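## Task

Swing the front door of server cabinet AH39 open to its full travel and leave it motionless there (the handle may remain pulled out). Every other cabinet must finish exactly as it began. Avoid slamming any door open or closed: slams lose points and a hard one fails the task. The robot must not topple or finish leaning, which also fails.

## Robot and tools

ROBOT. TidyBot++: a four-caster mobile base (0.54 m long, 0.50 m wide, 0.38 m tall) carrying a single seven-joint arm with a two-finger gripper. The shoulder sits 0.12 m ahead of the base centre, 0.68 m up. Arm segments: upper arm 0.42 m, forearm 0.31 m, hand 0.31 m. At the start the arm is folded, hand pointing down, poking up to 0.08 m past the base front. Cameras: base_camera (fixed on the base, 644x364) and wrist_camera (fisheye on the hand, 644x476, looking along the hand).

FRAMES. Base frame: origin on the floor below the base centre, x forward, y left, z up, metres. hand_pose is reported here; it is the point between the finger pads, its z axis runs out along the fingers, and the fingers close along its y axis. Odometry frame = base frame at scene start; base_odometry counts wheel turns only (slip looks like travel), heading in rad, left positive, -3.142 to 3.142. base_tilt is in degrees, forward and right positive.

move. One action per call; all arguments are optional.
- base: an object of relative offsets from where the base currently is, measured along its own axes at command start. translate_m (metres, forward +, -2 to 2), strafe_m (metres, left +, -2 to 2), rotate_rad (radians, counter-clockwise from above +, -6.3 to 6.3). Translate and strafe together give one straight-line move.
- joints: an object of absolute joint targets by name, radians: joint_1_rad (any angle; + is clockwise from above, opposite to heading), joint_2_rad (-2.249 to 2.249, shoulder, 0 = upper arm vertical, + leans forward), joint_3_rad (any angle), joint_4_rad (-2.579 to 2.579, elbow, 0 = straight), joint_5_rad (any angle), joint_6_rad (-2.099 to 2.099, wrist), joint_7_rad (any angle, hand roll). gripper_pos is unitless 0 (open, ~85 mm gap) to 1 (closed, squeezing 100-150 N). Unbounded joints go the short way round; turn in steps under half a turn.
- target: one list of seven numbers, an absolute hand pose in the base frame: [x, y, z, qw, qx, qy, qz], metres then quaternion, same form as hand_pose. With target, joints may only hold gripper_pos. The solver chooses the joint angles itself, may swing the elbow, and usually lands within ~3 cm; fix by adding (wanted - measured hand_pose) to the last target. To hold still afterwards, resend hand_target, not hand_pose.
- speeds: caps for this action only, keyed translate_m/strafe_m (0.05-0.5 m/s; give only one when both are used) and rotate_rad (0.1-1.57 rad/s).
- cameras: list of base_camera, wrist_camera or all; [] for none.
- blocking: true/omitted waits until everything stops; false returns in about 0.5 s while motion continues.
An unknown key makes the call invalid; an out-of-range number is refused, and a refusal cancels the remaining move, wait and finished_scene calls of that reply.

wait(seconds 0-10, cameras): lets time pass and reports state; wait(0) shows an unfinished move under "earlier move". stop(cameras): brakes all running motions, which then read "stopped". zoom_image(camera, region [x0, y0, x1, y1] pixels, top-left origin, at most 504x504): closer look at the latest image. read_manual(section "licences"): licence text only. finished_scene(scene 1 or 2): ends the scene irreversibly; the door must stay open without the robot; later calls in that reply go to the next scene, whose task appears in the result.

RESULTS. "move" is "done" or the worst status. base_status, joint_status, hand_status: done, moving, off_target (rested short, may still push), not_followed (joint targets withheld; "joint command not followed" with "cause:" for self-collision, "pose unreachable" for target), contact_stop, time_out (base after 14 s, hand after 10 s), torque_fault, stopped, limit_stop_at_motor_heat. Joint "done" tolerance ±0.039 rad for joints 1-4, ±0.095 for 5-7, ±0.03 for gripper; hand done within 10 mm and 2 degrees. A gripper closing "off_target" means something is between the fingers. joint_positions, hand_pose, hand_target (where targets would place the hand), motor_effort (% of max, peak in brackets; noisy), Motor temperatures, on_its_own (uncommanded behaviour), "pictures" (image order), ARM HIT, MOTOR HOT, OVER-TEMPERATURE FAULT. Images may lag the state slightly. An uncommanded stop shown in a result blocks the rest of that reply's calls.

CAUTIONS.
- Door: pull or swing it steadily and slowly; do not let it fling open or bang shut. Do not disturb other cabinets.
- Tipping: never drive or turn while the arm is caught on something above ~0.6 m; sideways force on a raised hand, reaching far out, or swinging a stretched arm can lift wheels. Back off or retract the arm to right a lean.
- The arm neither avoids nor slows for obstacles and keeps pushing when blocked; a blocked base pushes until time-out. No check stops the arm hitting the base.
- Torque limits 104.5 N m (joints 1-4) and 51.3 N m (5-7); exceeding one freezes the arm 10 s.
- Motors heat when stretched, loaded or pushing; at 75 °C the arm sags for 30-60 s.
- Time spent by the robot counts; the simulation keeps running while you think.

Each tool is called after "Request:" in YAML: its name, and indented under it one key for each argument.

## Session

Request:
move:

Scene clock: 0.00 s.
Motor temperatures (°C): [41 31 35 37 35 45 43]
base_odometry: x=+0.000 y=+0.000 heading=+0.000
base_tilt: forward=+0.1 right=+0.7
base_status: not commanded
joint_positions: joint_1_rad=+0.003 joint_2_rad=-0.330 joint_3_rad=+3.172 joint_4_rad=-2.549 joint_5_rad=+0.035 joint_6_rad=-0.877 joint_7_rad=+1.534 gripper_pos=+0.000
joint_status: not commanded
motor_effort: joint_1_rad=+2 joint_2_rad=-1 joint_3_rad=+1 joint_4_rad=+14 joint_5_rad=-1 joint_6_rad=+0 joint_7_rad=+0
hand_pose: x=+0.2474 y=-0.0100 z=+0.5792 quat_wxyz=(+0.009, +0.999, -0.023, +0.023) (m; base frame)
hand_target: x=+0.2478 y=-0.0100 z=+0.5793 quat_wxyz=(+0.009, +0.999, -0.023, +0.023) (m; base frame)
hand_status: not commanded
pictures: base_camera, wrist_camera

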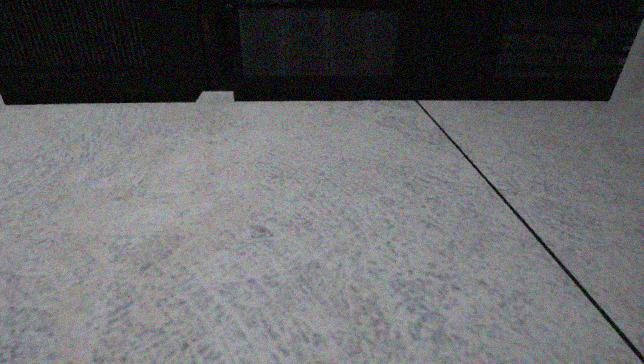

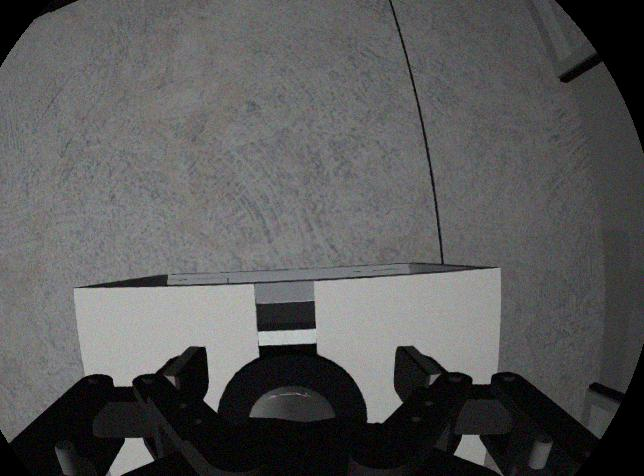

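Request:
move:
  joints: {"joint_1_rad":0.0,"joint_2_rad":-0.33,"joint_3_rad":3.14,"joint_4_rad":-2.549,"joint_5_rad":0.0,"joint_6_rad":0.85,"joint_7_rad":1.57}
  cameras: ["wrist_camera"]

Scene clock: 13.77 s.
Motor temperatures (°C): [41 31 35 37 35 45 43]
move: done
base_odometry: x=+0.000 y=+0.000 heading=+0.000
base_tilt: forward=+0.1 right=+0.7
base_status: not commanded
joint_positions: joint_1_rad=+0.003 joint_2_rad=-0.330 joint_3_rad=+3.162 joint_4_rad=-2.549 joint_5_rad=+0.035 joint_6_rad=+0.765 joint_7_rad=+1.534 gripper_pos=+0.000
joint_status: all done
motor_effort: joint_1_rad=+2(3) joint_2_rad=-6(7) joint_3_rad=+1(2) joint_4_rad=+19(20) joint_5_rad=-1(1) joint_6_rad=+8(9) joint_7_rad=+0(1)
hand_pose: x=+0.5426 y=-0.0022 z=+0.9260 quat_wxyz=(-0.006, +0.665, -0.005, +0.747) (m; base frame)
hand_target: x=+0.5382 y=+0.0021 z=+0.9525 quat_wxyz=(-0.001, +0.632, +0.000, +0.775) (m; base frame)
hand_status: not commanded
pictures: wrist_camera
camera_calibration:
wrist_camera: T_world_to_cam=[[-0.0138015, -0.999863, -0.00913965, 0.00995994], [0.0849538, 0.00793491, -0.996353, 0.926952], [0.996289, -0.0145277, 0.0848327, -0.482056], [0, 0, 0, 1]] pos_world=[0.401656, -0.00439986, 0.964557]

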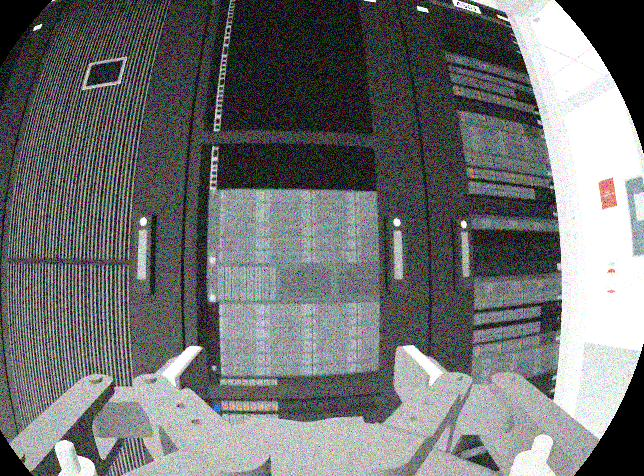

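Request:
move:
  joints: {"joint_6_rad":1.4}
  base: {"translate_m":-0.3}
  cameras: ["wrist_camera"]

Request:
zoom_image:
  camera: "wrist_camera"
  region: [120, 0, 560, 300]

Scene clock: 27.23 s.
Motor temperatures (°C): [41 31 35 37 35 45 43]
move: done
base_odometry: x=-0.300 y=+0.000 heading=+0.001
base_tilt: forward=+0.1 right=+0.7
base_status: done
joint_positions: joint_1_rad=+0.003 joint_2_rad=-0.329 joint_3_rad=+3.162 joint_4_rad=-2.549 joint_5_rad=+0.035 joint_6_rad=+1.320 joint_7_rad=+1.534 gripper_pos=+0.000
joint_status: all done
motor_effort: joint_1_rad=+2(2) joint_2_rad=-5(9) joint_3_rad=+1(2) joint_4_rad=+17(20) joint_5_rad=-1(1) joint_6_rad=+6(10) joint_7_rad=+0(0)
hand_pose: x=+0.4775 y=+0.0014 z=+1.0833 quat_wxyz=(-0.011, +0.435, +0.001, +0.900) (m; base frame)
hand_target: x=+0.4606 y=+0.0021 z=+1.1027 quat_wxyz=(-0.001, +0.398, +0.000, +0.917) (m; base frame)
hand_status: not commanded
pictures: wrist_camera
camera_calibration:
wrist_camera: T_world_to_cam=[[0.00440411, -0.999929, -0.0110959, 0.00752737], [0.596632, 0.0115321, -0.802432, 0.634814], [0.802503, -0.00308615, 0.59664, -0.892353], [0, 0, 0, 1]] pos_world=[0.337332, -0.00254786, 1.04189]

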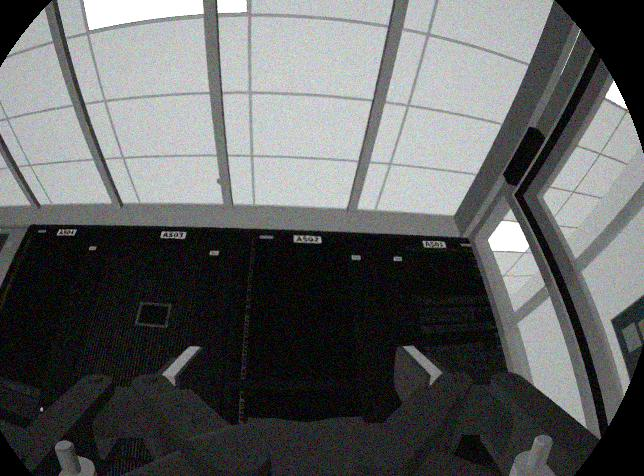

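Scaled by 1.145.

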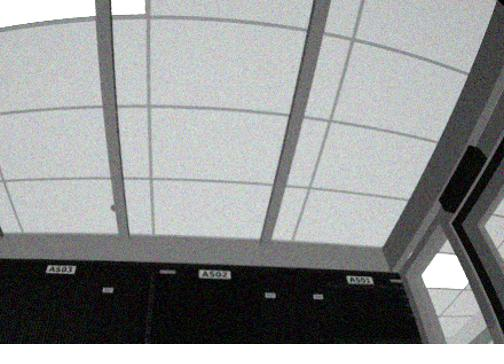

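Request:
move:
  joints: {"joint_6_rad":1.1}
  base: {"rotate_rad":1.57}

Request:
move:
  base: {"rotate_rad":1.57}

Scene clock: 39.40 s.
Motor temperatures (°C): [40 31 35 37 35 45 43]
move: time_out
base_odometry: x=-0.301 y=-0.011 heading=+0.641
base_tilt: forward=+0.1 right=+0.7
base_status: rotate_rad time_out (by the wheels' count: +0.641 of +1.570)
joint_positions: joint_1_rad=-0.004 joint_2_rad=-0.326 joint_3_rad=+3.139 joint_4_rad=-2.552 joint_5_rad=+0.034 joint_6_rad=+1.118 joint_7_rad=+1.534 gripper_pos=+0.000
joint_status: all done
motor_effort: joint_1_rad=+2(9) joint_2_rad=-5(15) joint_3_rad=+1(10) joint_4_rad=+18(21) joint_5_rad=-1(7) joint_6_rad=+7(9) joint_7_rad=+0(0)
hand_pose: x=+0.5118 y=+0.0133 z=+1.0277 quat_wxyz=(-0.020, +0.526, +0.009, +0.850) (m; base frame)
hand_target: x=+0.5133 y=+0.0021 z=+1.0260 quat_wxyz=(-0.001, +0.531, +0.000, +0.848) (m; base frame)
hand_status: not commanded
pictures: base_camera, wrist_camera
camera_calibration:
wrist_camera: T_world_to_cam=[[0.0248739, -0.999676, -0.00536338, 0.00230856], [0.41806, 0.0152752, -0.908291, 0.769709], [0.908079, 0.0203505, 0.418304, -0.757802], [0, 0, 0, 1]] pos_world=[0.366303, 0.00597201, 1.01612]

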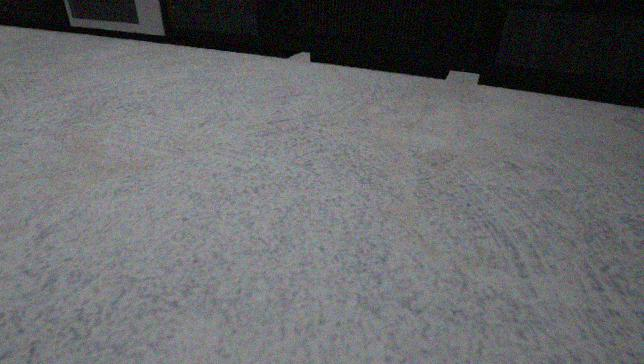

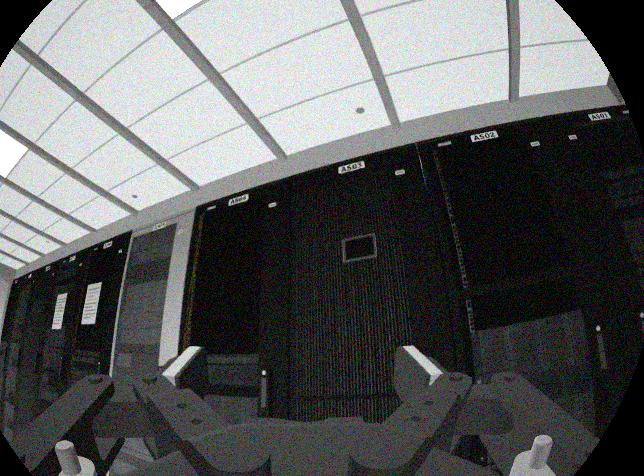

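not run: a stop that you did not command came earlier in this reply.

Request:
move:
  joints: {"joint_1_rad":-2.5}
  base: {"translate_m":0.2,"strafe_m":-0.15}

Request:
zoom_image:
  camera: "wrist_camera"
  region: [0, 80, 500, 400]

Scene clock: 49.27 s.
Motor temperatures (°C): [40 31 35 37 35 45 43]
move: done
base_odometry: x=-0.051 y=-0.012 heading=+0.642
base_tilt: forward=+0.1 right=+0.7
base_status: done
joint_positions: joint_1_rad=-2.484 joint_2_rad=-0.326 joint_3_rad=+3.139 joint_4_rad=-2.552 joint_5_rad=+0.034 joint_6_rad=+1.118 joint_7_rad=+1.534 gripper_pos=+0.000
joint_status: all done
motor_effort: joint_1_rad=+1(3) joint_2_rad=-5(7) joint_3_rad=+1(2) joint_4_rad=+18(19) joint_5_rad=-1(1) joint_6_rad=+7(8) joint_7_rad=+0(0)
hand_pose: x=-0.1991 y=+0.2307 z=+1.0278 quat_wxyz=(-0.810, +0.162, +0.501, +0.258) (m; base frame)
hand_target: x=-0.1982 y=+0.2343 z=+1.0260 quat_wxyz=(-0.805, +0.167, +0.504, +0.266) (m; base frame)
hand_status: not commanded
pictures: base_camera, wrist_camera
camera_calibration:
wrist_camera: T_world_to_cam=[[0.594472, 0.804099, -0.00535725, -0.0654778], [-0.339474, 0.244924, -0.908168, 0.859772], [-0.728945, 0.541699, 0.418571, -0.563178], [0, 0, 0, 1]] pos_world=[-0.0797308, 0.147146, 1.0162]

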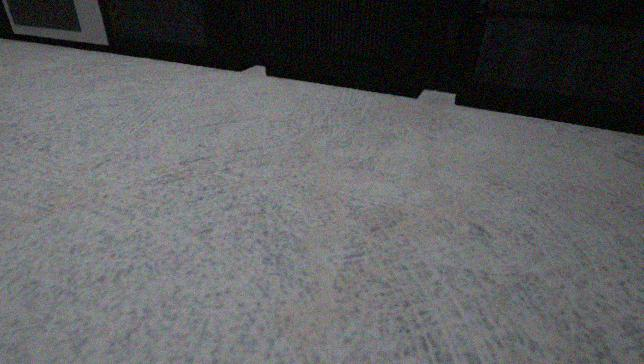

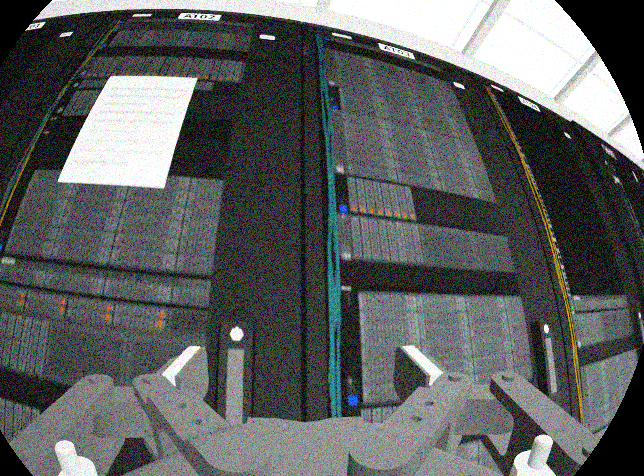

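Scaled by 1.008.

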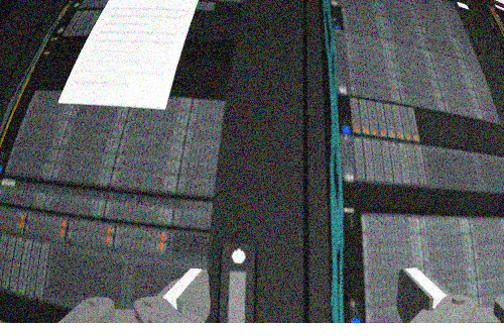

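Request:
zoom_image:
  camera: "wrist_camera"
  region: [0, 0, 300, 80]

Request:
zoom_image:
  camera: "wrist_camera"
  region: [340, 20, 644, 200]

Scaled by 1.680.

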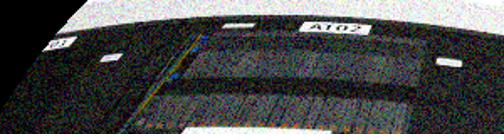

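Scaled by 1.658.

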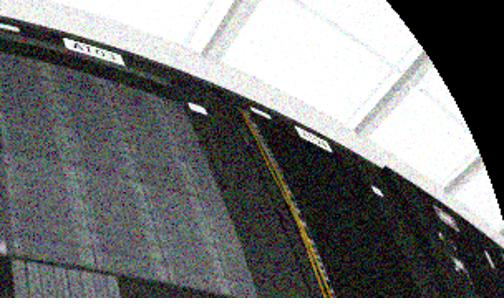

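Request:
move:
  joints: {"joint_1_rad":-0.93,"joint_6_rad":0.9}
  base: {"rotate_rad":0.93}

Request:
zoom_image:
  camera: "wrist_camera"
  region: [0, 100, 250, 300]

Request:
zoom_image:
  camera: "wrist_camera"
  region: [200, 100, 440, 300]

Request:
zoom_image:
  camera: "wrist_camera"
  region: [400, 50, 640, 250]

Scene clock: 69.60 s.
Motor temperatures (°C): [40 31 35 37 35 45 43]
move: done
base_odometry: x=-0.051 y=-0.012 heading=+1.570
base_tilt: forward=+0.1 right=+0.7
base_status: done
joint_positions: joint_1_rad=-0.946 joint_2_rad=-0.326 joint_3_rad=+3.139 joint_4_rad=-2.552 joint_5_rad=+0.034 joint_6_rad=+0.975 joint_7_rad=+1.534 gripper_pos=+0.000
joint_status: all done
motor_effort: joint_1_rad=+2(4) joint_2_rad=-6(6) joint_3_rad=+1(2) joint_4_rad=+18(19) joint_5_rad=+0(2) joint_6_rad=+8(9) joint_7_rad=+0(0)
hand_pose: x=+0.3498 y=+0.3387 z=+0.9868 quat_wxyz=(-0.383, +0.518, +0.273, +0.714) (m; base frame)
hand_target: x=+0.3658 y=+0.3345 z=+0.9676 quat_wxyz=(-0.355, +0.547, +0.275, +0.706) (m; base frame)
hand_status: not commanded
pictures: base_camera, wrist_camera
camera_calibration:
wrist_camera: T_world_to_cam=[[0.820306, -0.571904, -0.0048031, -0.092315], [0.159351, 0.236613, -0.958447, 0.860361], [0.549277, 0.785455, 0.285229, -0.602506], [0, 0, 0, 1]] pos_world=[0.26957, 0.216873, 0.996019]

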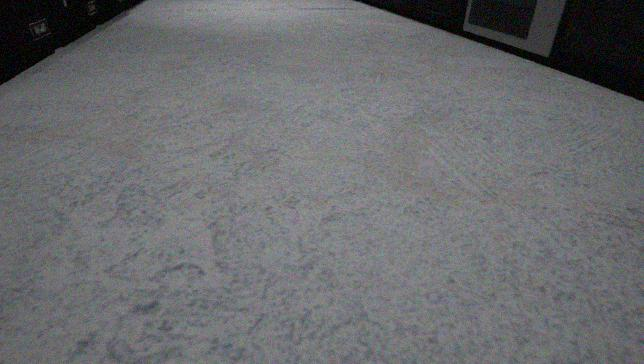

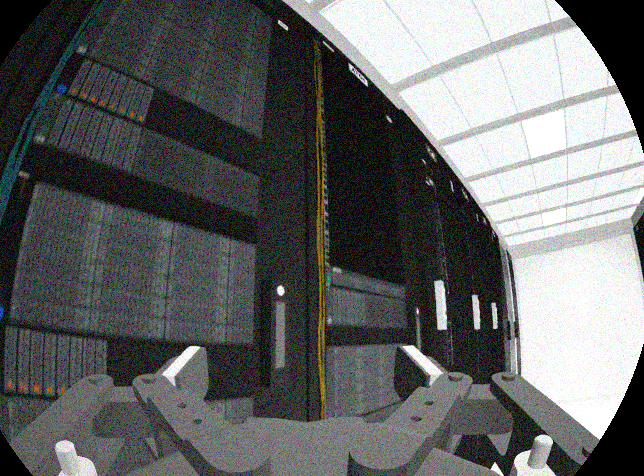

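Scaled by 2.016.

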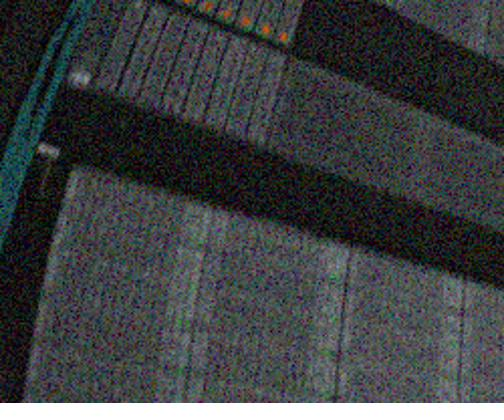

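Scaled by 2.100.

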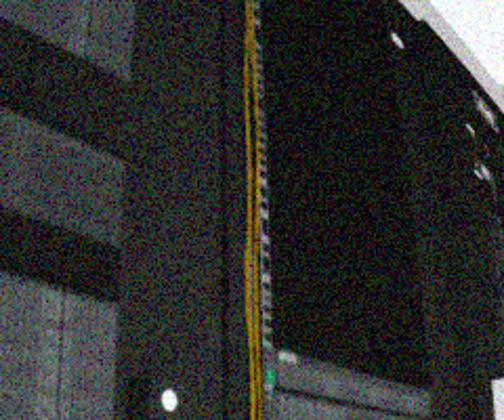

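Scaled by 2.100.

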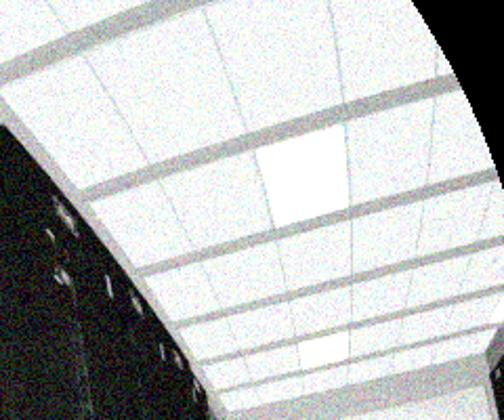

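Request:
move:
  joints: {"joint_1_rad":0.0,"joint_6_rad":0.95}
  base: {"translate_m":1.6,"strafe_m":-0.3}

Request:
zoom_image:
  camera: "wrist_camera"
  region: [0, 0, 320, 300]

Request:
zoom_image:
  camera: "wrist_camera"
  region: [320, 0, 640, 300]

Scene clock: 83.90 s.
Motor temperatures (°C): [40 31 35 37 35 45 43]
move: done
base_odometry: x=+0.249 y=+1.588 heading=+1.572
base_tilt: forward=+0.1 right=+0.7
base_status: done
joint_positions: joint_1_rad=-0.016 joint_2_rad=-0.326 joint_3_rad=+3.139 joint_4_rad=-2.552 joint_5_rad=+0.034 joint_6_rad=+0.974 joint_7_rad=+1.534 gripper_pos=+0.000
joint_status: all done
motor_effort: joint_1_rad=+1(4) joint_2_rad=-5(8) joint_3_rad=+1(4) joint_4_rad=+18(19) joint_5_rad=-1(2) joint_6_rad=+8(8) joint_7_rad=+0(0)
hand_pose: x=+0.5289 y=+0.0174 z=+0.9860 quat_wxyz=(-0.022, +0.586, +0.012, +0.810) (m; base frame)
hand_target: x=+0.5305 y=+0.0021 z=+0.9826 quat_wxyz=(-0.001, +0.593, +0.000, +0.805) (m; base frame)
hand_status: not commanded
pictures: base_camera, wrist_camera
camera_calibration:
wrist_camera: T_world_to_cam=[[0.0317378, -0.999485, -0.00480802, 0.00153181], [0.282553, 0.0135862, -0.959156, 0.846449], [0.958727, 0.0290829, 0.282838, -0.649338], [0, 0, 0, 1]] pos_world=[0.383322, 0.00891562, 0.995542]

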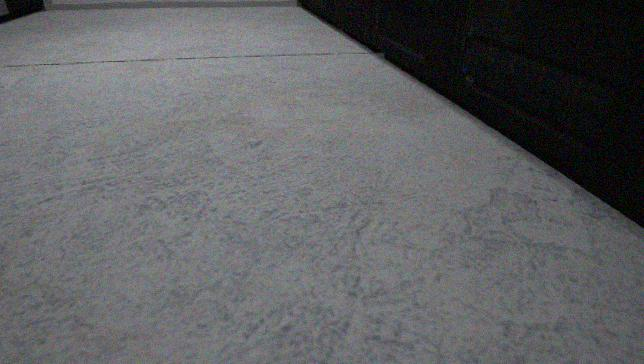

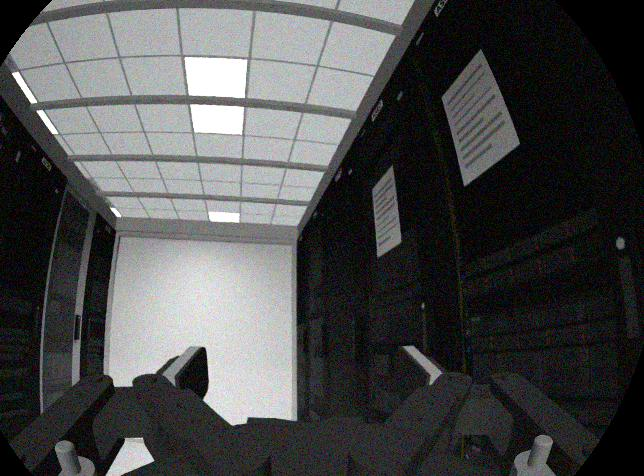

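Scaled by 1.575.

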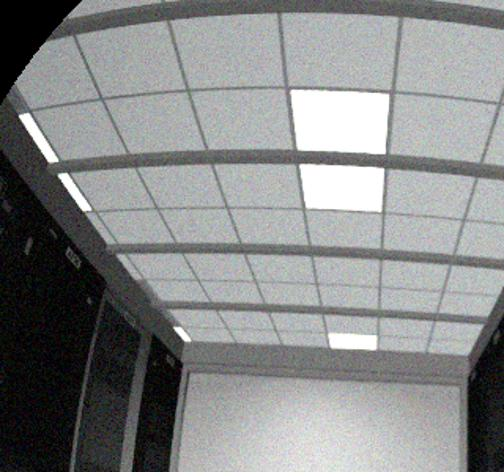

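Scaled by 1.575.

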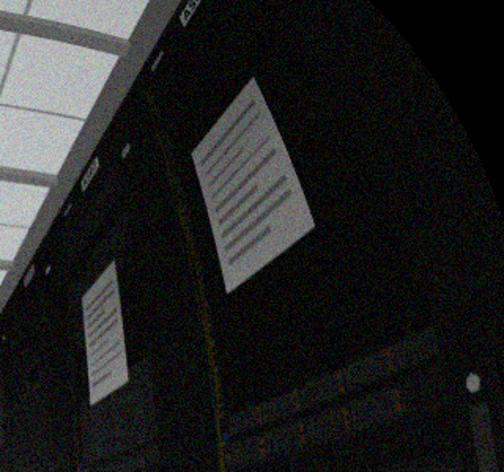

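Request:
move:
  joints: {"joint_1_rad":0.6,"joint_6_rad":1.1}
  cameras: ["wrist_camera"]

Request:
zoom_image:
  camera: "wrist_camera"
  region: [100, 0, 400, 300]

Request:
move:
  joints: {"joint_1_rad":-0.9}
  cameras: ["wrist_camera"]

Request:
zoom_image:
  camera: "wrist_camera"
  region: [200, 0, 500, 300]

Scene clock: 98.70 s.
Motor temperatures (°C): [40 31 35 37 35 45 43]
move: done
base_odometry: x=+0.249 y=+1.588 heading=+1.572
base_tilt: forward=+0.1 right=+0.7
base_status: not commanded
joint_positions: joint_1_rad=+0.584 joint_2_rad=-0.326 joint_3_rad=+3.139 joint_4_rad=-2.552 joint_5_rad=+0.034 joint_6_rad=+1.014 joint_7_rad=+1.534 gripper_pos=+0.000
joint_status: all done
motor_effort: joint_1_rad=+1(3) joint_2_rad=-6(6) joint_3_rad=+0(2) joint_4_rad=+18(19) joint_5_rad=-1(2) joint_6_rad=+7(8) joint_7_rad=+0(0)
hand_pose: x=+0.4638 y=-0.2145 z=+0.9980 quat_wxyz=(+0.221, +0.548, -0.157, +0.792) (m; base frame)
hand_target: x=+0.4456 y=-0.2209 z=+1.0260 quat_wxyz=(+0.250, +0.507, -0.156, +0.810) (m; base frame)
hand_status: not commanded
pictures: wrist_camera
camera_calibration:
wrist_camera: T_world_to_cam=[[-0.536936, -0.843608, -0.00503747, 0.069257], [0.274056, -0.168777, -0.946788, 0.832002], [0.797867, -0.509745, 0.321818, -0.663424], [0, 0, 0, 1]] pos_world=[0.338496, -0.139329, 1.00158]

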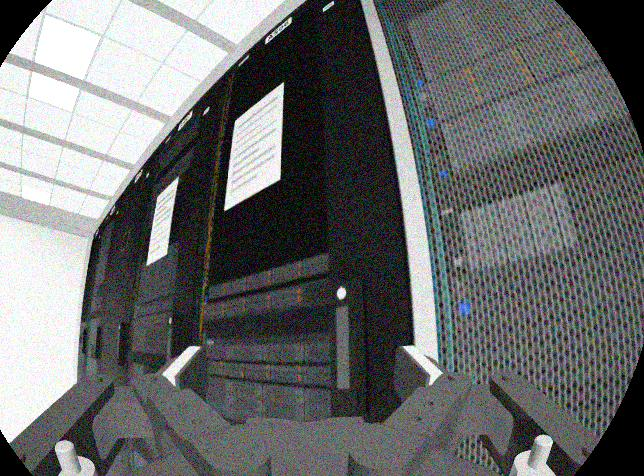

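Scaled by 1.680.

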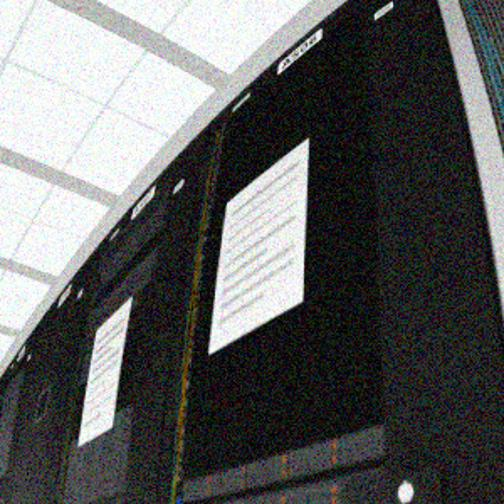

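Scene clock: 101.43 s.
Motor temperatures (°C): [40 31 35 37 35 45 43]
move: done
base_odometry: x=+0.249 y=+1.588 heading=+1.572
base_tilt: forward=+0.1 right=+0.7
base_status: not commanded
joint_positions: joint_1_rad=-0.884 joint_2_rad=-0.326 joint_3_rad=+3.139 joint_4_rad=-2.552 joint_5_rad=+0.034 joint_6_rad=+1.015 joint_7_rad=+1.534 gripper_pos=+0.000
joint_status: all done
motor_effort: joint_1_rad=+2(3) joint_2_rad=-6(6) joint_3_rad=+1(2) joint_4_rad=+19(19) joint_5_rad=+0(1) joint_6_rad=+7(8) joint_7_rad=+0(0)
hand_pose: x=+0.3676 y=+0.3210 z=+0.9981 quat_wxyz=(-0.366, +0.512, +0.250, +0.736) (m; base frame)
hand_target: x=+0.3624 y=+0.3102 z=+1.0260 quat_wxyz=(-0.369, +0.478, +0.231, +0.763) (m; base frame)
hand_status: not commanded
pictures: wrist_camera
camera_calibration:
wrist_camera: T_world_to_cam=[[0.784372, -0.620271, -0.00503927, -0.0879784], [0.196092, 0.255662, -0.94667, 0.841136], [0.58848, 0.741553, 0.322164, -0.638801], [0, 0, 0, 1]] pos_world=[0.279989, 0.204088, 1.00163]

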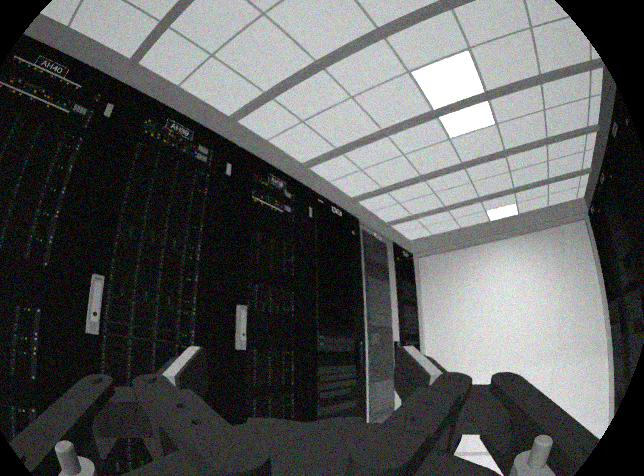

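Scaled by 1.680.

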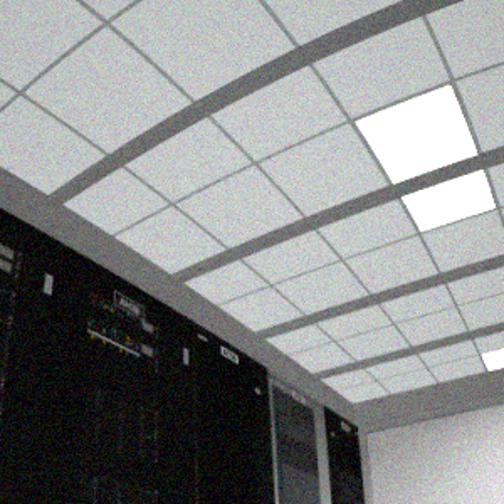

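Request:
zoom_image:
  camera: "wrist_camera"
  region: [30, 40, 310, 220]

Request:
zoom_image:
  camera: "wrist_camera"
  region: [140, 100, 300, 220]

Scaled by 1.800.

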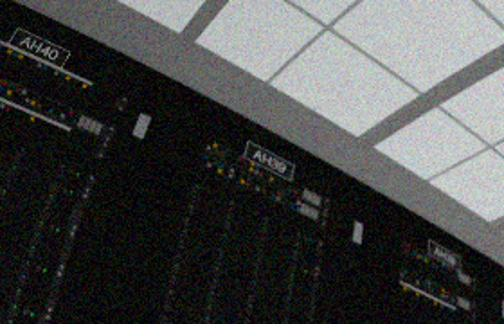

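Scaled by 3.150.

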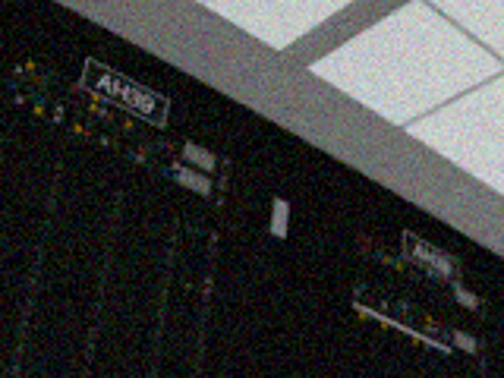

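Request:
move:
  joints: {"joint_1_rad":0.0,"joint_6_rad":0.8}
  base: {"rotate_rad":1.57,"translate_m":0.8}

Scene clock: 124.33 s.
Motor temperatures (°C): [40 31 35 37 35 45 43]
move: done
base_odometry: x=+0.248 y=+2.388 heading=-3.140
base_tilt: forward=+0.1 right=+0.7
base_status: done
joint_positions: joint_1_rad=-0.013 joint_2_rad=-0.327 joint_3_rad=+3.139 joint_4_rad=-2.552 joint_5_rad=+0.034 joint_6_rad=+0.874 joint_7_rad=+1.534 gripper_pos=+0.000
joint_status: all done
motor_effort: joint_1_rad=+2(4) joint_2_rad=-6(7) joint_3_rad=+1(2) joint_4_rad=+19(19) joint_5_rad=-1(1) joint_6_rad=+8(9) joint_7_rad=+0(0)
hand_pose: x=+0.5367 y=+0.0160 z=+0.9568 quat_wxyz=(-0.020, +0.625, +0.011, +0.780) (m; base frame)
hand_target: x=+0.5409 y=+0.0021 z=+0.9371 quat_wxyz=(-0.001, +0.651, +0.000, +0.759) (m; base frame)
hand_status: not commanded
pictures: base_camera, wrist_camera
camera_calibration:
wrist_camera: T_world_to_cam=[[0.0264689, -0.999642, -0.00400313, 0.00181033], [0.187543, 0.00889917, -0.982216, 0.889408], [0.9819, 0.0252474, 0.187711, -0.569878], [0, 0, 0, 1]] pos_world=[0.392713, 0.00828264, 0.98057]

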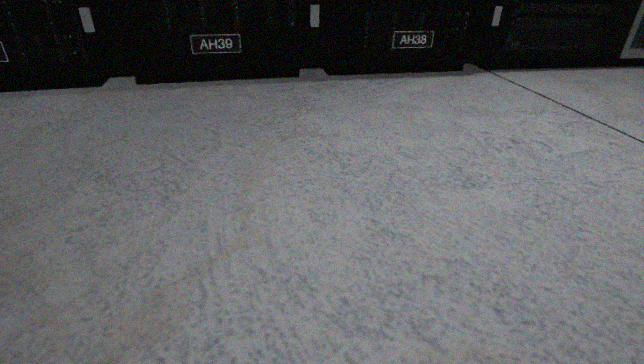

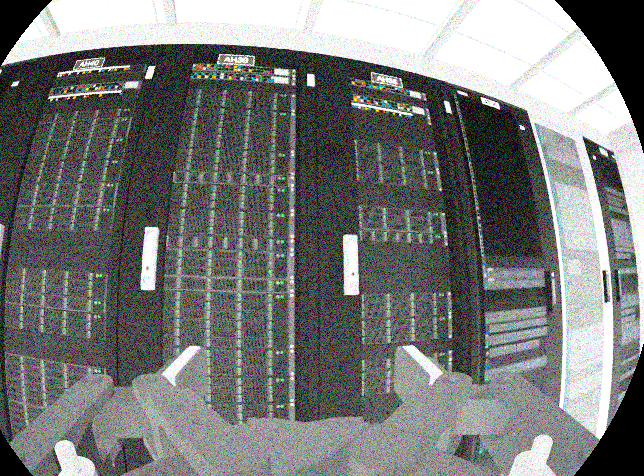

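Request:
zoom_image:
  camera: "wrist_camera"
  region: [100, 40, 370, 310]

Request:
zoom_image:
  camera: "wrist_camera"
  region: [280, 200, 400, 320]

Request:
zoom_image:
  camera: "base_camera"
  region: [40, 0, 500, 120]

Scaled by 1.867.

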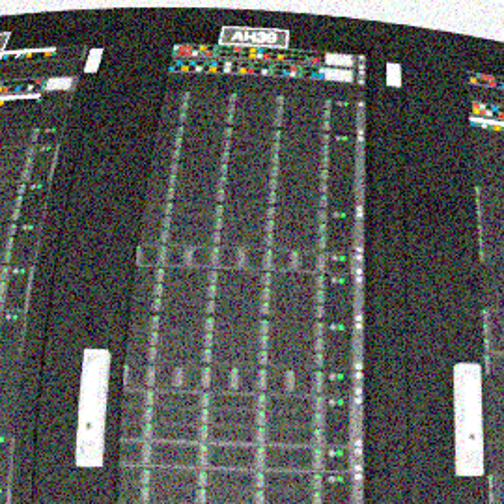

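Scaled by 4.200.

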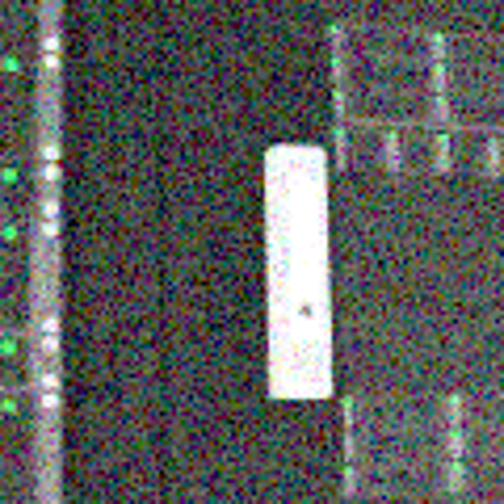

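Scaled by 1.096.

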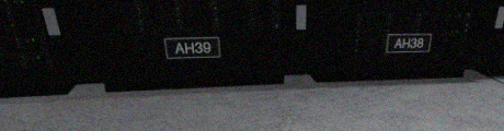

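Request:
move:
  base: {"translate_m":0.3,"strafe_m":0.45}

Request:
zoom_image:
  camera: "wrist_camera"
  region: [180, 130, 460, 350]

Scene clock: 178.70 s.
Motor temperatures (°C): [40 31 35 37 35 45 43]
move: done
base_odometry: x=-0.051 y=+1.938 heading=-3.140
base_tilt: forward=+0.1 right=+0.7
base_status: done
joint_positions: joint_1_rad=-0.012 joint_2_rad=-0.328 joint_3_rad=+3.139 joint_4_rad=-2.552 joint_5_rad=+0.034 joint_6_rad=+0.869 joint_7_rad=+1.534 gripper_pos=+0.000
joint_status: not commanded
motor_effort: joint_1_rad=+1(2) joint_2_rad=-6(7) joint_3_rad=+1(2) joint_4_rad=+18(19) joint_5_rad=+0(2) joint_6_rad=+8(8) joint_7_rad=+0(0)
hand_pose: x=+0.5368 y=+0.0156 z=+0.9558 quat_wxyz=(-0.019, +0.627, +0.010, +0.779) (m; base frame)
hand_target: x=+0.5409 y=+0.0021 z=+0.9371 quat_wxyz=(-0.001, +0.651, +0.000, +0.759) (m; base frame)
hand_status: not commanded
pictures: base_camera, wrist_camera
camera_calibration:
wrist_camera: T_world_to_cam=[[0.0253634, -0.99967, -0.0039513, 0.00191375], [0.18394, 0.0085519, -0.9829, 0.890972], [0.98261, 0.0242029, 0.184096, -0.566688], [0, 0, 0, 1]] pos_world=[0.392899, 0.00800909, 0.98007]

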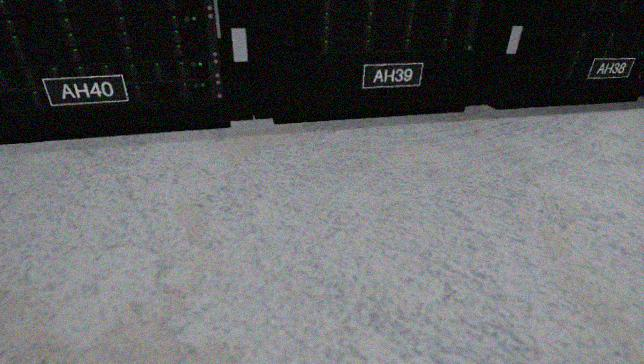

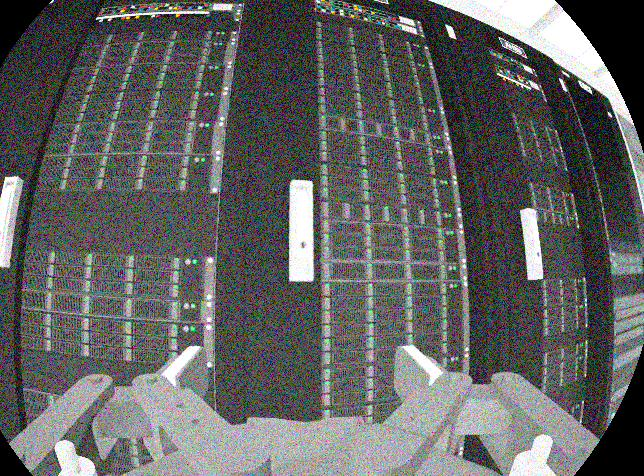

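Scaled by 1.800.

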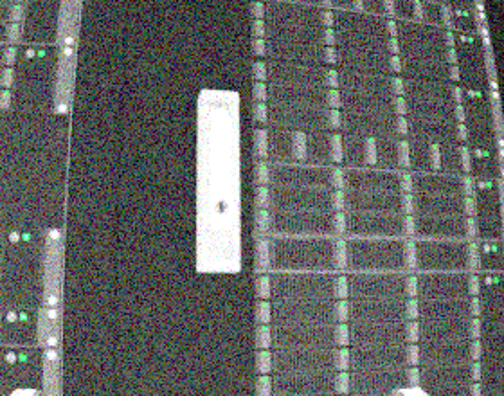

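Request:
move:
  joints: {"joint_1_rad":0.0,"joint_2_rad":-0.5,"joint_3_rad":3.14,"joint_4_rad":-1.73,"joint_5_rad":0.0,"joint_6_rad":-0.34,"joint_7_rad":1.57}
  base: {"translate_m":0.3}

Request:
zoom_image:
  camera: "wrist_camera"
  region: [200, 130, 420, 350]

Scene clock: 201.20 s.
Motor temperatures (°C): [40 31 35 37 35 45 43]
move: done
base_odometry: x=-0.351 y=+1.937 heading=-3.139
base_tilt: forward=+0.1 right=+0.7
base_status: done
joint_positions: joint_1_rad=-0.012 joint_2_rad=-0.491 joint_3_rad=+3.139 joint_4_rad=-1.760 joint_5_rad=+0.034 joint_6_rad=-0.264 joint_7_rad=+1.534 gripper_pos=+0.000
joint_status: all done
motor_effort: joint_1_rad=+1(3) joint_2_rad=-3(11) joint_3_rad=+1(2) joint_4_rad=+22(22) joint_5_rad=+0(2) joint_6_rad=+8(9) joint_7_rad=+0(1)
hand_pose: x=+0.5320 y=+0.0050 z=+1.1577 quat_wxyz=(-0.003, +0.694, +0.001, +0.720) (m; base frame)
hand_target: x=+0.5248 y=+0.0023 z=+1.1564 quat_wxyz=(-0.001, +0.707, +0.000, +0.707) (m; base frame)
hand_status: not commanded
pictures: base_camera, wrist_camera
camera_calibration:
wrist_camera: T_world_to_cam=[[-0.0105648, -0.999936, 0.00394805, 0.00225026], [0.00645992, -0.00401644, -0.999971, 1.20473], [0.999923, -0.010539, 0.00650194, -0.402271], [0, 0, 0, 1]] pos_world=[0.394481, 0.00284929, 1.2073]

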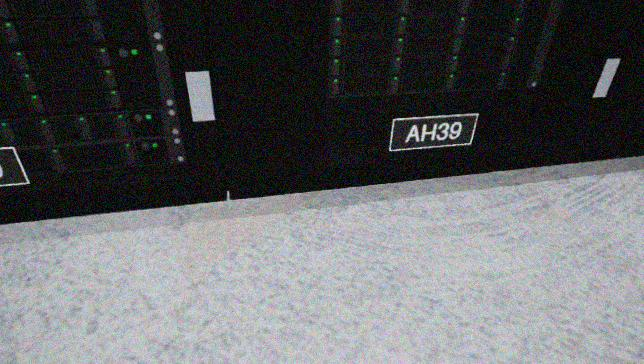

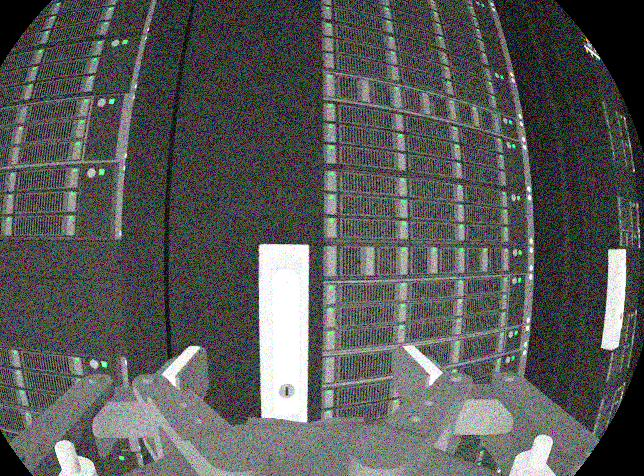

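Scaled by 2.291.

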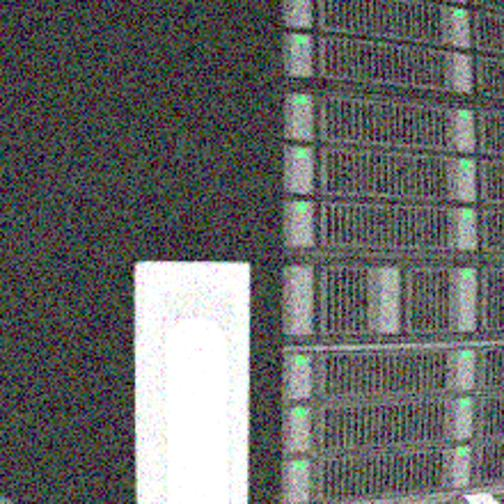

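Request:
zoom_image:
  camera: "wrist_camera"
  region: [230, 230, 350, 430]

Scaled by 2.520.

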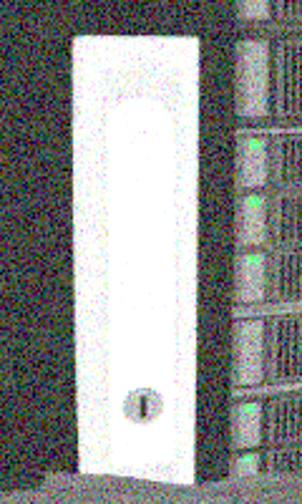

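Request:
zoom_image:
  camera: "wrist_camera"
  region: [560, 220, 644, 370]

Request:
move:
  joints: {"joint_1_rad":-0.6,"joint_5_rad":0.7,"joint_2_rad":-0.55,"joint_4_rad":-1.73,"joint_6_rad":-0.5}
  cameras: ["wrist_camera"]

Scaled by 3.360.

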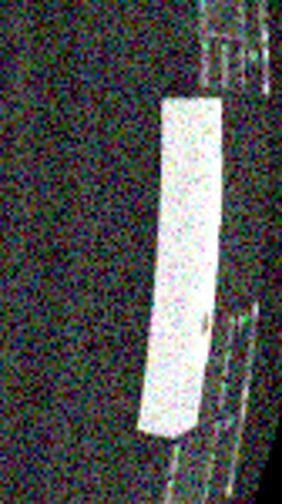

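Scene clock: 222.07 s.
Motor temperatures (°C): [40 31 34 37 35 45 43]
move: done
base_odometry: x=-0.351 y=+1.937 heading=-3.139
base_tilt: forward=+0.1 right=+0.7
base_status: not commanded
joint_positions: joint_1_rad=-0.584 joint_2_rad=-0.535 joint_3_rad=+3.139 joint_4_rad=-1.760 joint_5_rad=+0.623 joint_6_rad=-0.424 joint_7_rad=+1.534 gripper_pos=+0.000
joint_status: all done
motor_effort: joint_1_rad=+1(3) joint_2_rad=-1(4) joint_3_rad=+0(2) joint_4_rad=+21(22) joint_5_rad=+1(2) joint_6_rad=+7(9) joint_7_rad=+0(0)
hand_pose: x=+0.4789 y=+0.1514 z=+1.1483 quat_wxyz=(+0.071, +0.640, +0.305, +0.701) (m; base frame)
hand_target: x=+0.4750 y=+0.1297 z=+1.1587 quat_wxyz=(+0.123, +0.634, +0.316, +0.695) (m; base frame)
hand_status: not commanded
pictures: wrist_camera
camera_calibration:
wrist_camera: T_world_to_cam=[[0.274222, -0.805131, 0.525896, -0.617146], [0.143349, -0.506527, -0.850225, 1.03472], [0.950922, 0.308537, -0.0234862, -0.338024], [0, 0, 0, 1]] pos_world=[0.342344, 0.131522, 1.19636]

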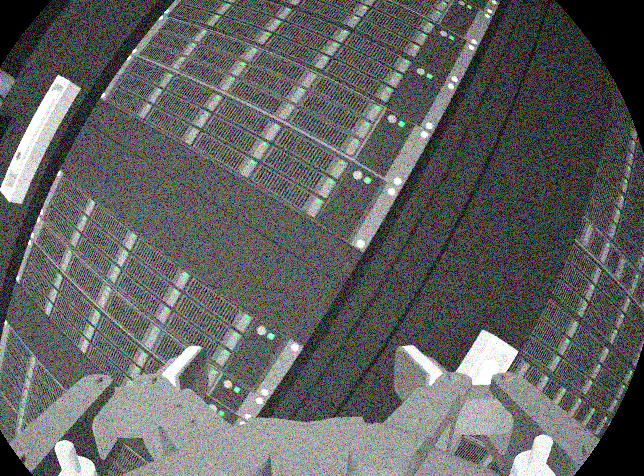

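Request:
zoom_image:
  camera: "wrist_camera"
  region: [0, 60, 110, 220]

Request:
move:
  joints: {"joint_1_rad":0.0,"joint_2_rad":-0.4,"joint_3_rad":3.14,"joint_4_rad":-2.1,"joint_5_rad":0.0,"joint_6_rad":-0.3,"joint_7_rad":1.57}
  base: {"strafe_m":-0.2}
  cameras: ["wrist_camera"]

Scaled by 3.150.

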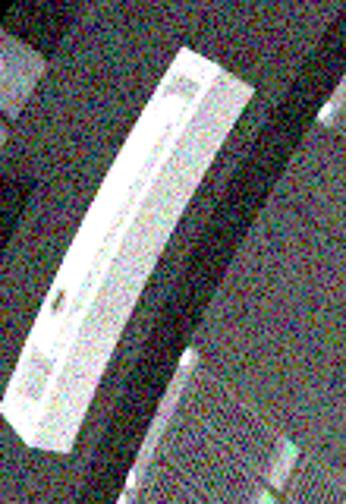

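Scene clock: 235.13 s.
Motor temperatures (°C): [40 31 34 37 35 45 43]
move: done
base_odometry: x=-0.352 y=+2.137 heading=-3.139
base_tilt: forward=+0.1 right=+0.7
base_status: done
joint_positions: joint_1_rad=-0.016 joint_2_rad=-0.410 joint_3_rad=+3.140 joint_4_rad=-2.087 joint_5_rad=+0.077 joint_6_rad=-0.385 joint_7_rad=+1.534 gripper_pos=+0.000
joint_status: all done
motor_effort: joint_1_rad=+2(3) joint_2_rad=-6(7) joint_3_rad=+1(3) joint_4_rad=+21(23) joint_5_rad=+0(3) joint_6_rad=+7(8) joint_7_rad=+0(2)
hand_pose: x=+0.5385 y=-0.0002 z=+0.8879 quat_wxyz=(+0.017, +0.857, +0.015, +0.514) (m; base frame)
hand_target: x=+0.5499 y=+0.0021 z=+0.8993 quat_wxyz=(+0.000, +0.841, +0.000, +0.540) (m; base frame)
hand_status: not commanded
pictures: wrist_camera
camera_calibration:
wrist_camera: T_world_to_cam=[[-0.00208913, -0.99823, 0.0594301, -0.0556596], [-0.497728, -0.0505078, -0.865861, 1.08722], [0.86733, -0.0313889, -0.496742, 0.111103], [0, 0, 0, 1]] pos_world=[0.444663, 0.00283963, 0.999883]

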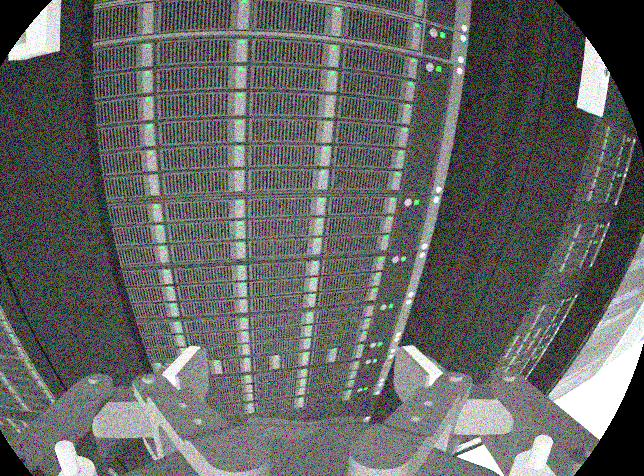

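Request:
move:
  target: [0.48, -0.02, 1.05, -0.175, 0.685, 0.175, 0.685]
  cameras: ["wrist_camera"]

Scene clock: 254.43 s.
Motor temperatures (°C): [40 31 34 37 35 45 43]
move: off_target
base_odometry: x=-0.352 y=+2.137 heading=-3.139
base_tilt: forward=+0.1 right=+0.7
base_status: not commanded
joint_positions: joint_1_rad=-0.940 joint_2_rad=-0.913 joint_3_rad=+3.746 joint_4_rad=-2.022 joint_5_rad=+0.075 joint_6_rad=-0.385 joint_7_rad=+1.900 gripper_pos=+0.000
joint_status: not commanded
motor_effort: joint_1_rad=+2(2) joint_2_rad=+12(13) joint_3_rad=-7(8) joint_4_rad=+19(22) joint_5_rad=-2(2) joint_6_rad=+7(8) joint_7_rad=+0(0)
hand_pose: x=+0.4733 y=-0.0023 z=+1.0361 quat_wxyz=(-0.203, +0.699, +0.162, +0.666) (m; base frame)
hand_target: x=+0.4800 y=-0.0200 z=+1.0500 quat_wxyz=(-0.175, +0.685, +0.175, +0.685) (m; base frame)
hand_status: off_target (0.023 m and 4.4 deg from the pose sent, 0.174 m and 40.1 deg at the start)
pictures: wrist_camera
camera_calibration:
wrist_camera: T_world_to_cam=[[0.483689, -0.873296, -0.0583035, -0.174311], [-0.0817249, 0.0212596, -0.996428, 1.12159], [0.871416, 0.486726, -0.061087, -0.2109], [0, 0, 0, 1]] pos_world=[0.359756, -0.0734191, 1.09454]

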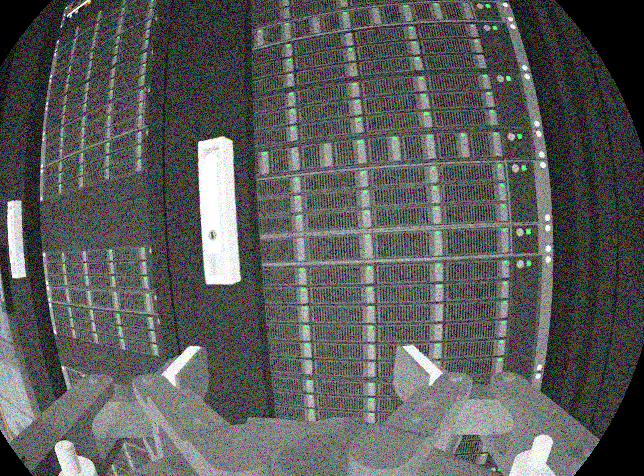

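Request:
zoom_image:
  camera: "wrist_camera"
  region: [170, 120, 270, 300]

Scaled by 2.800.

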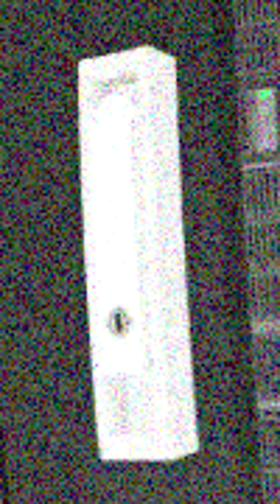

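Request:
move:
  base: {"translate_m":0.15, "strafe_m":0.12}
  cameras: ["wrist_camera"]

Request:
zoom_image:
  camera: "wrist_camera"
  region: [220, 80, 340, 320]

Scene clock: 269.80 s.
Motor temperatures (°C): [40 31 34 37 35 45 43]
move: done
base_odometry: x=-0.502 y=+2.017 heading=-3.139
base_tilt: forward=+0.1 right=+0.7
base_status: done
joint_positions: joint_1_rad=-0.948 joint_2_rad=-0.918 joint_3_rad=+3.749 joint_4_rad=-2.018 joint_5_rad=+0.075 joint_6_rad=-0.385 joint_7_rad=+1.902 gripper_pos=+0.000
joint_status: not commanded
motor_effort: joint_1_rad=+1(3) joint_2_rad=+12(15) joint_3_rad=-7(9) joint_4_rad=+19(19) joint_5_rad=-2(2) joint_6_rad=+7(8) joint_7_rad=+0(0)
hand_pose: x=+0.4732 y=-0.0033 z=+1.0387 quat_wxyz=(-0.206, +0.696, +0.163, +0.668) (m; base frame)
hand_target: x=+0.4800 y=-0.0200 z=+1.0500 quat_wxyz=(-0.175, +0.685, +0.175, +0.685) (m; base frame)
hand_status: not commanded
pictures: wrist_camera
camera_calibration:
wrist_camera: T_world_to_cam=[[0.488086, -0.870661, -0.0610085, -0.174254], [-0.0767309, 0.0268248, -0.996691, 1.12209], [0.869416, 0.491152, -0.0537138, -0.216905], [0, 0, 0, 1]] pos_world=[0.359731, -0.0752823, 1.0961]

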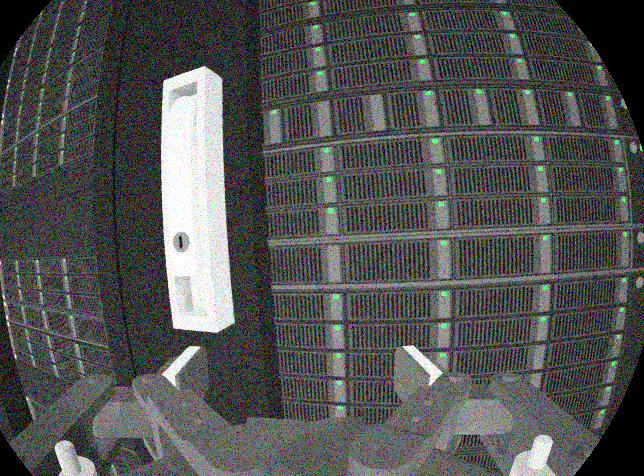

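Scaled by 2.100.

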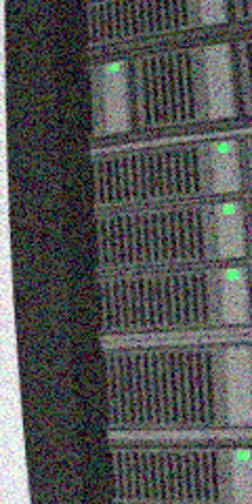

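Request:
zoom_image:
  camera: "wrist_camera"
  region: [130, 50, 260, 345]

Scaled by 1.708.

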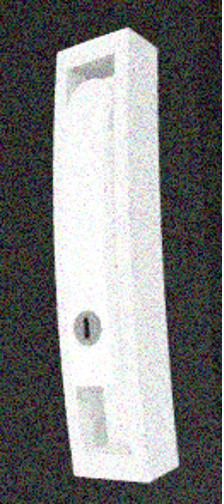

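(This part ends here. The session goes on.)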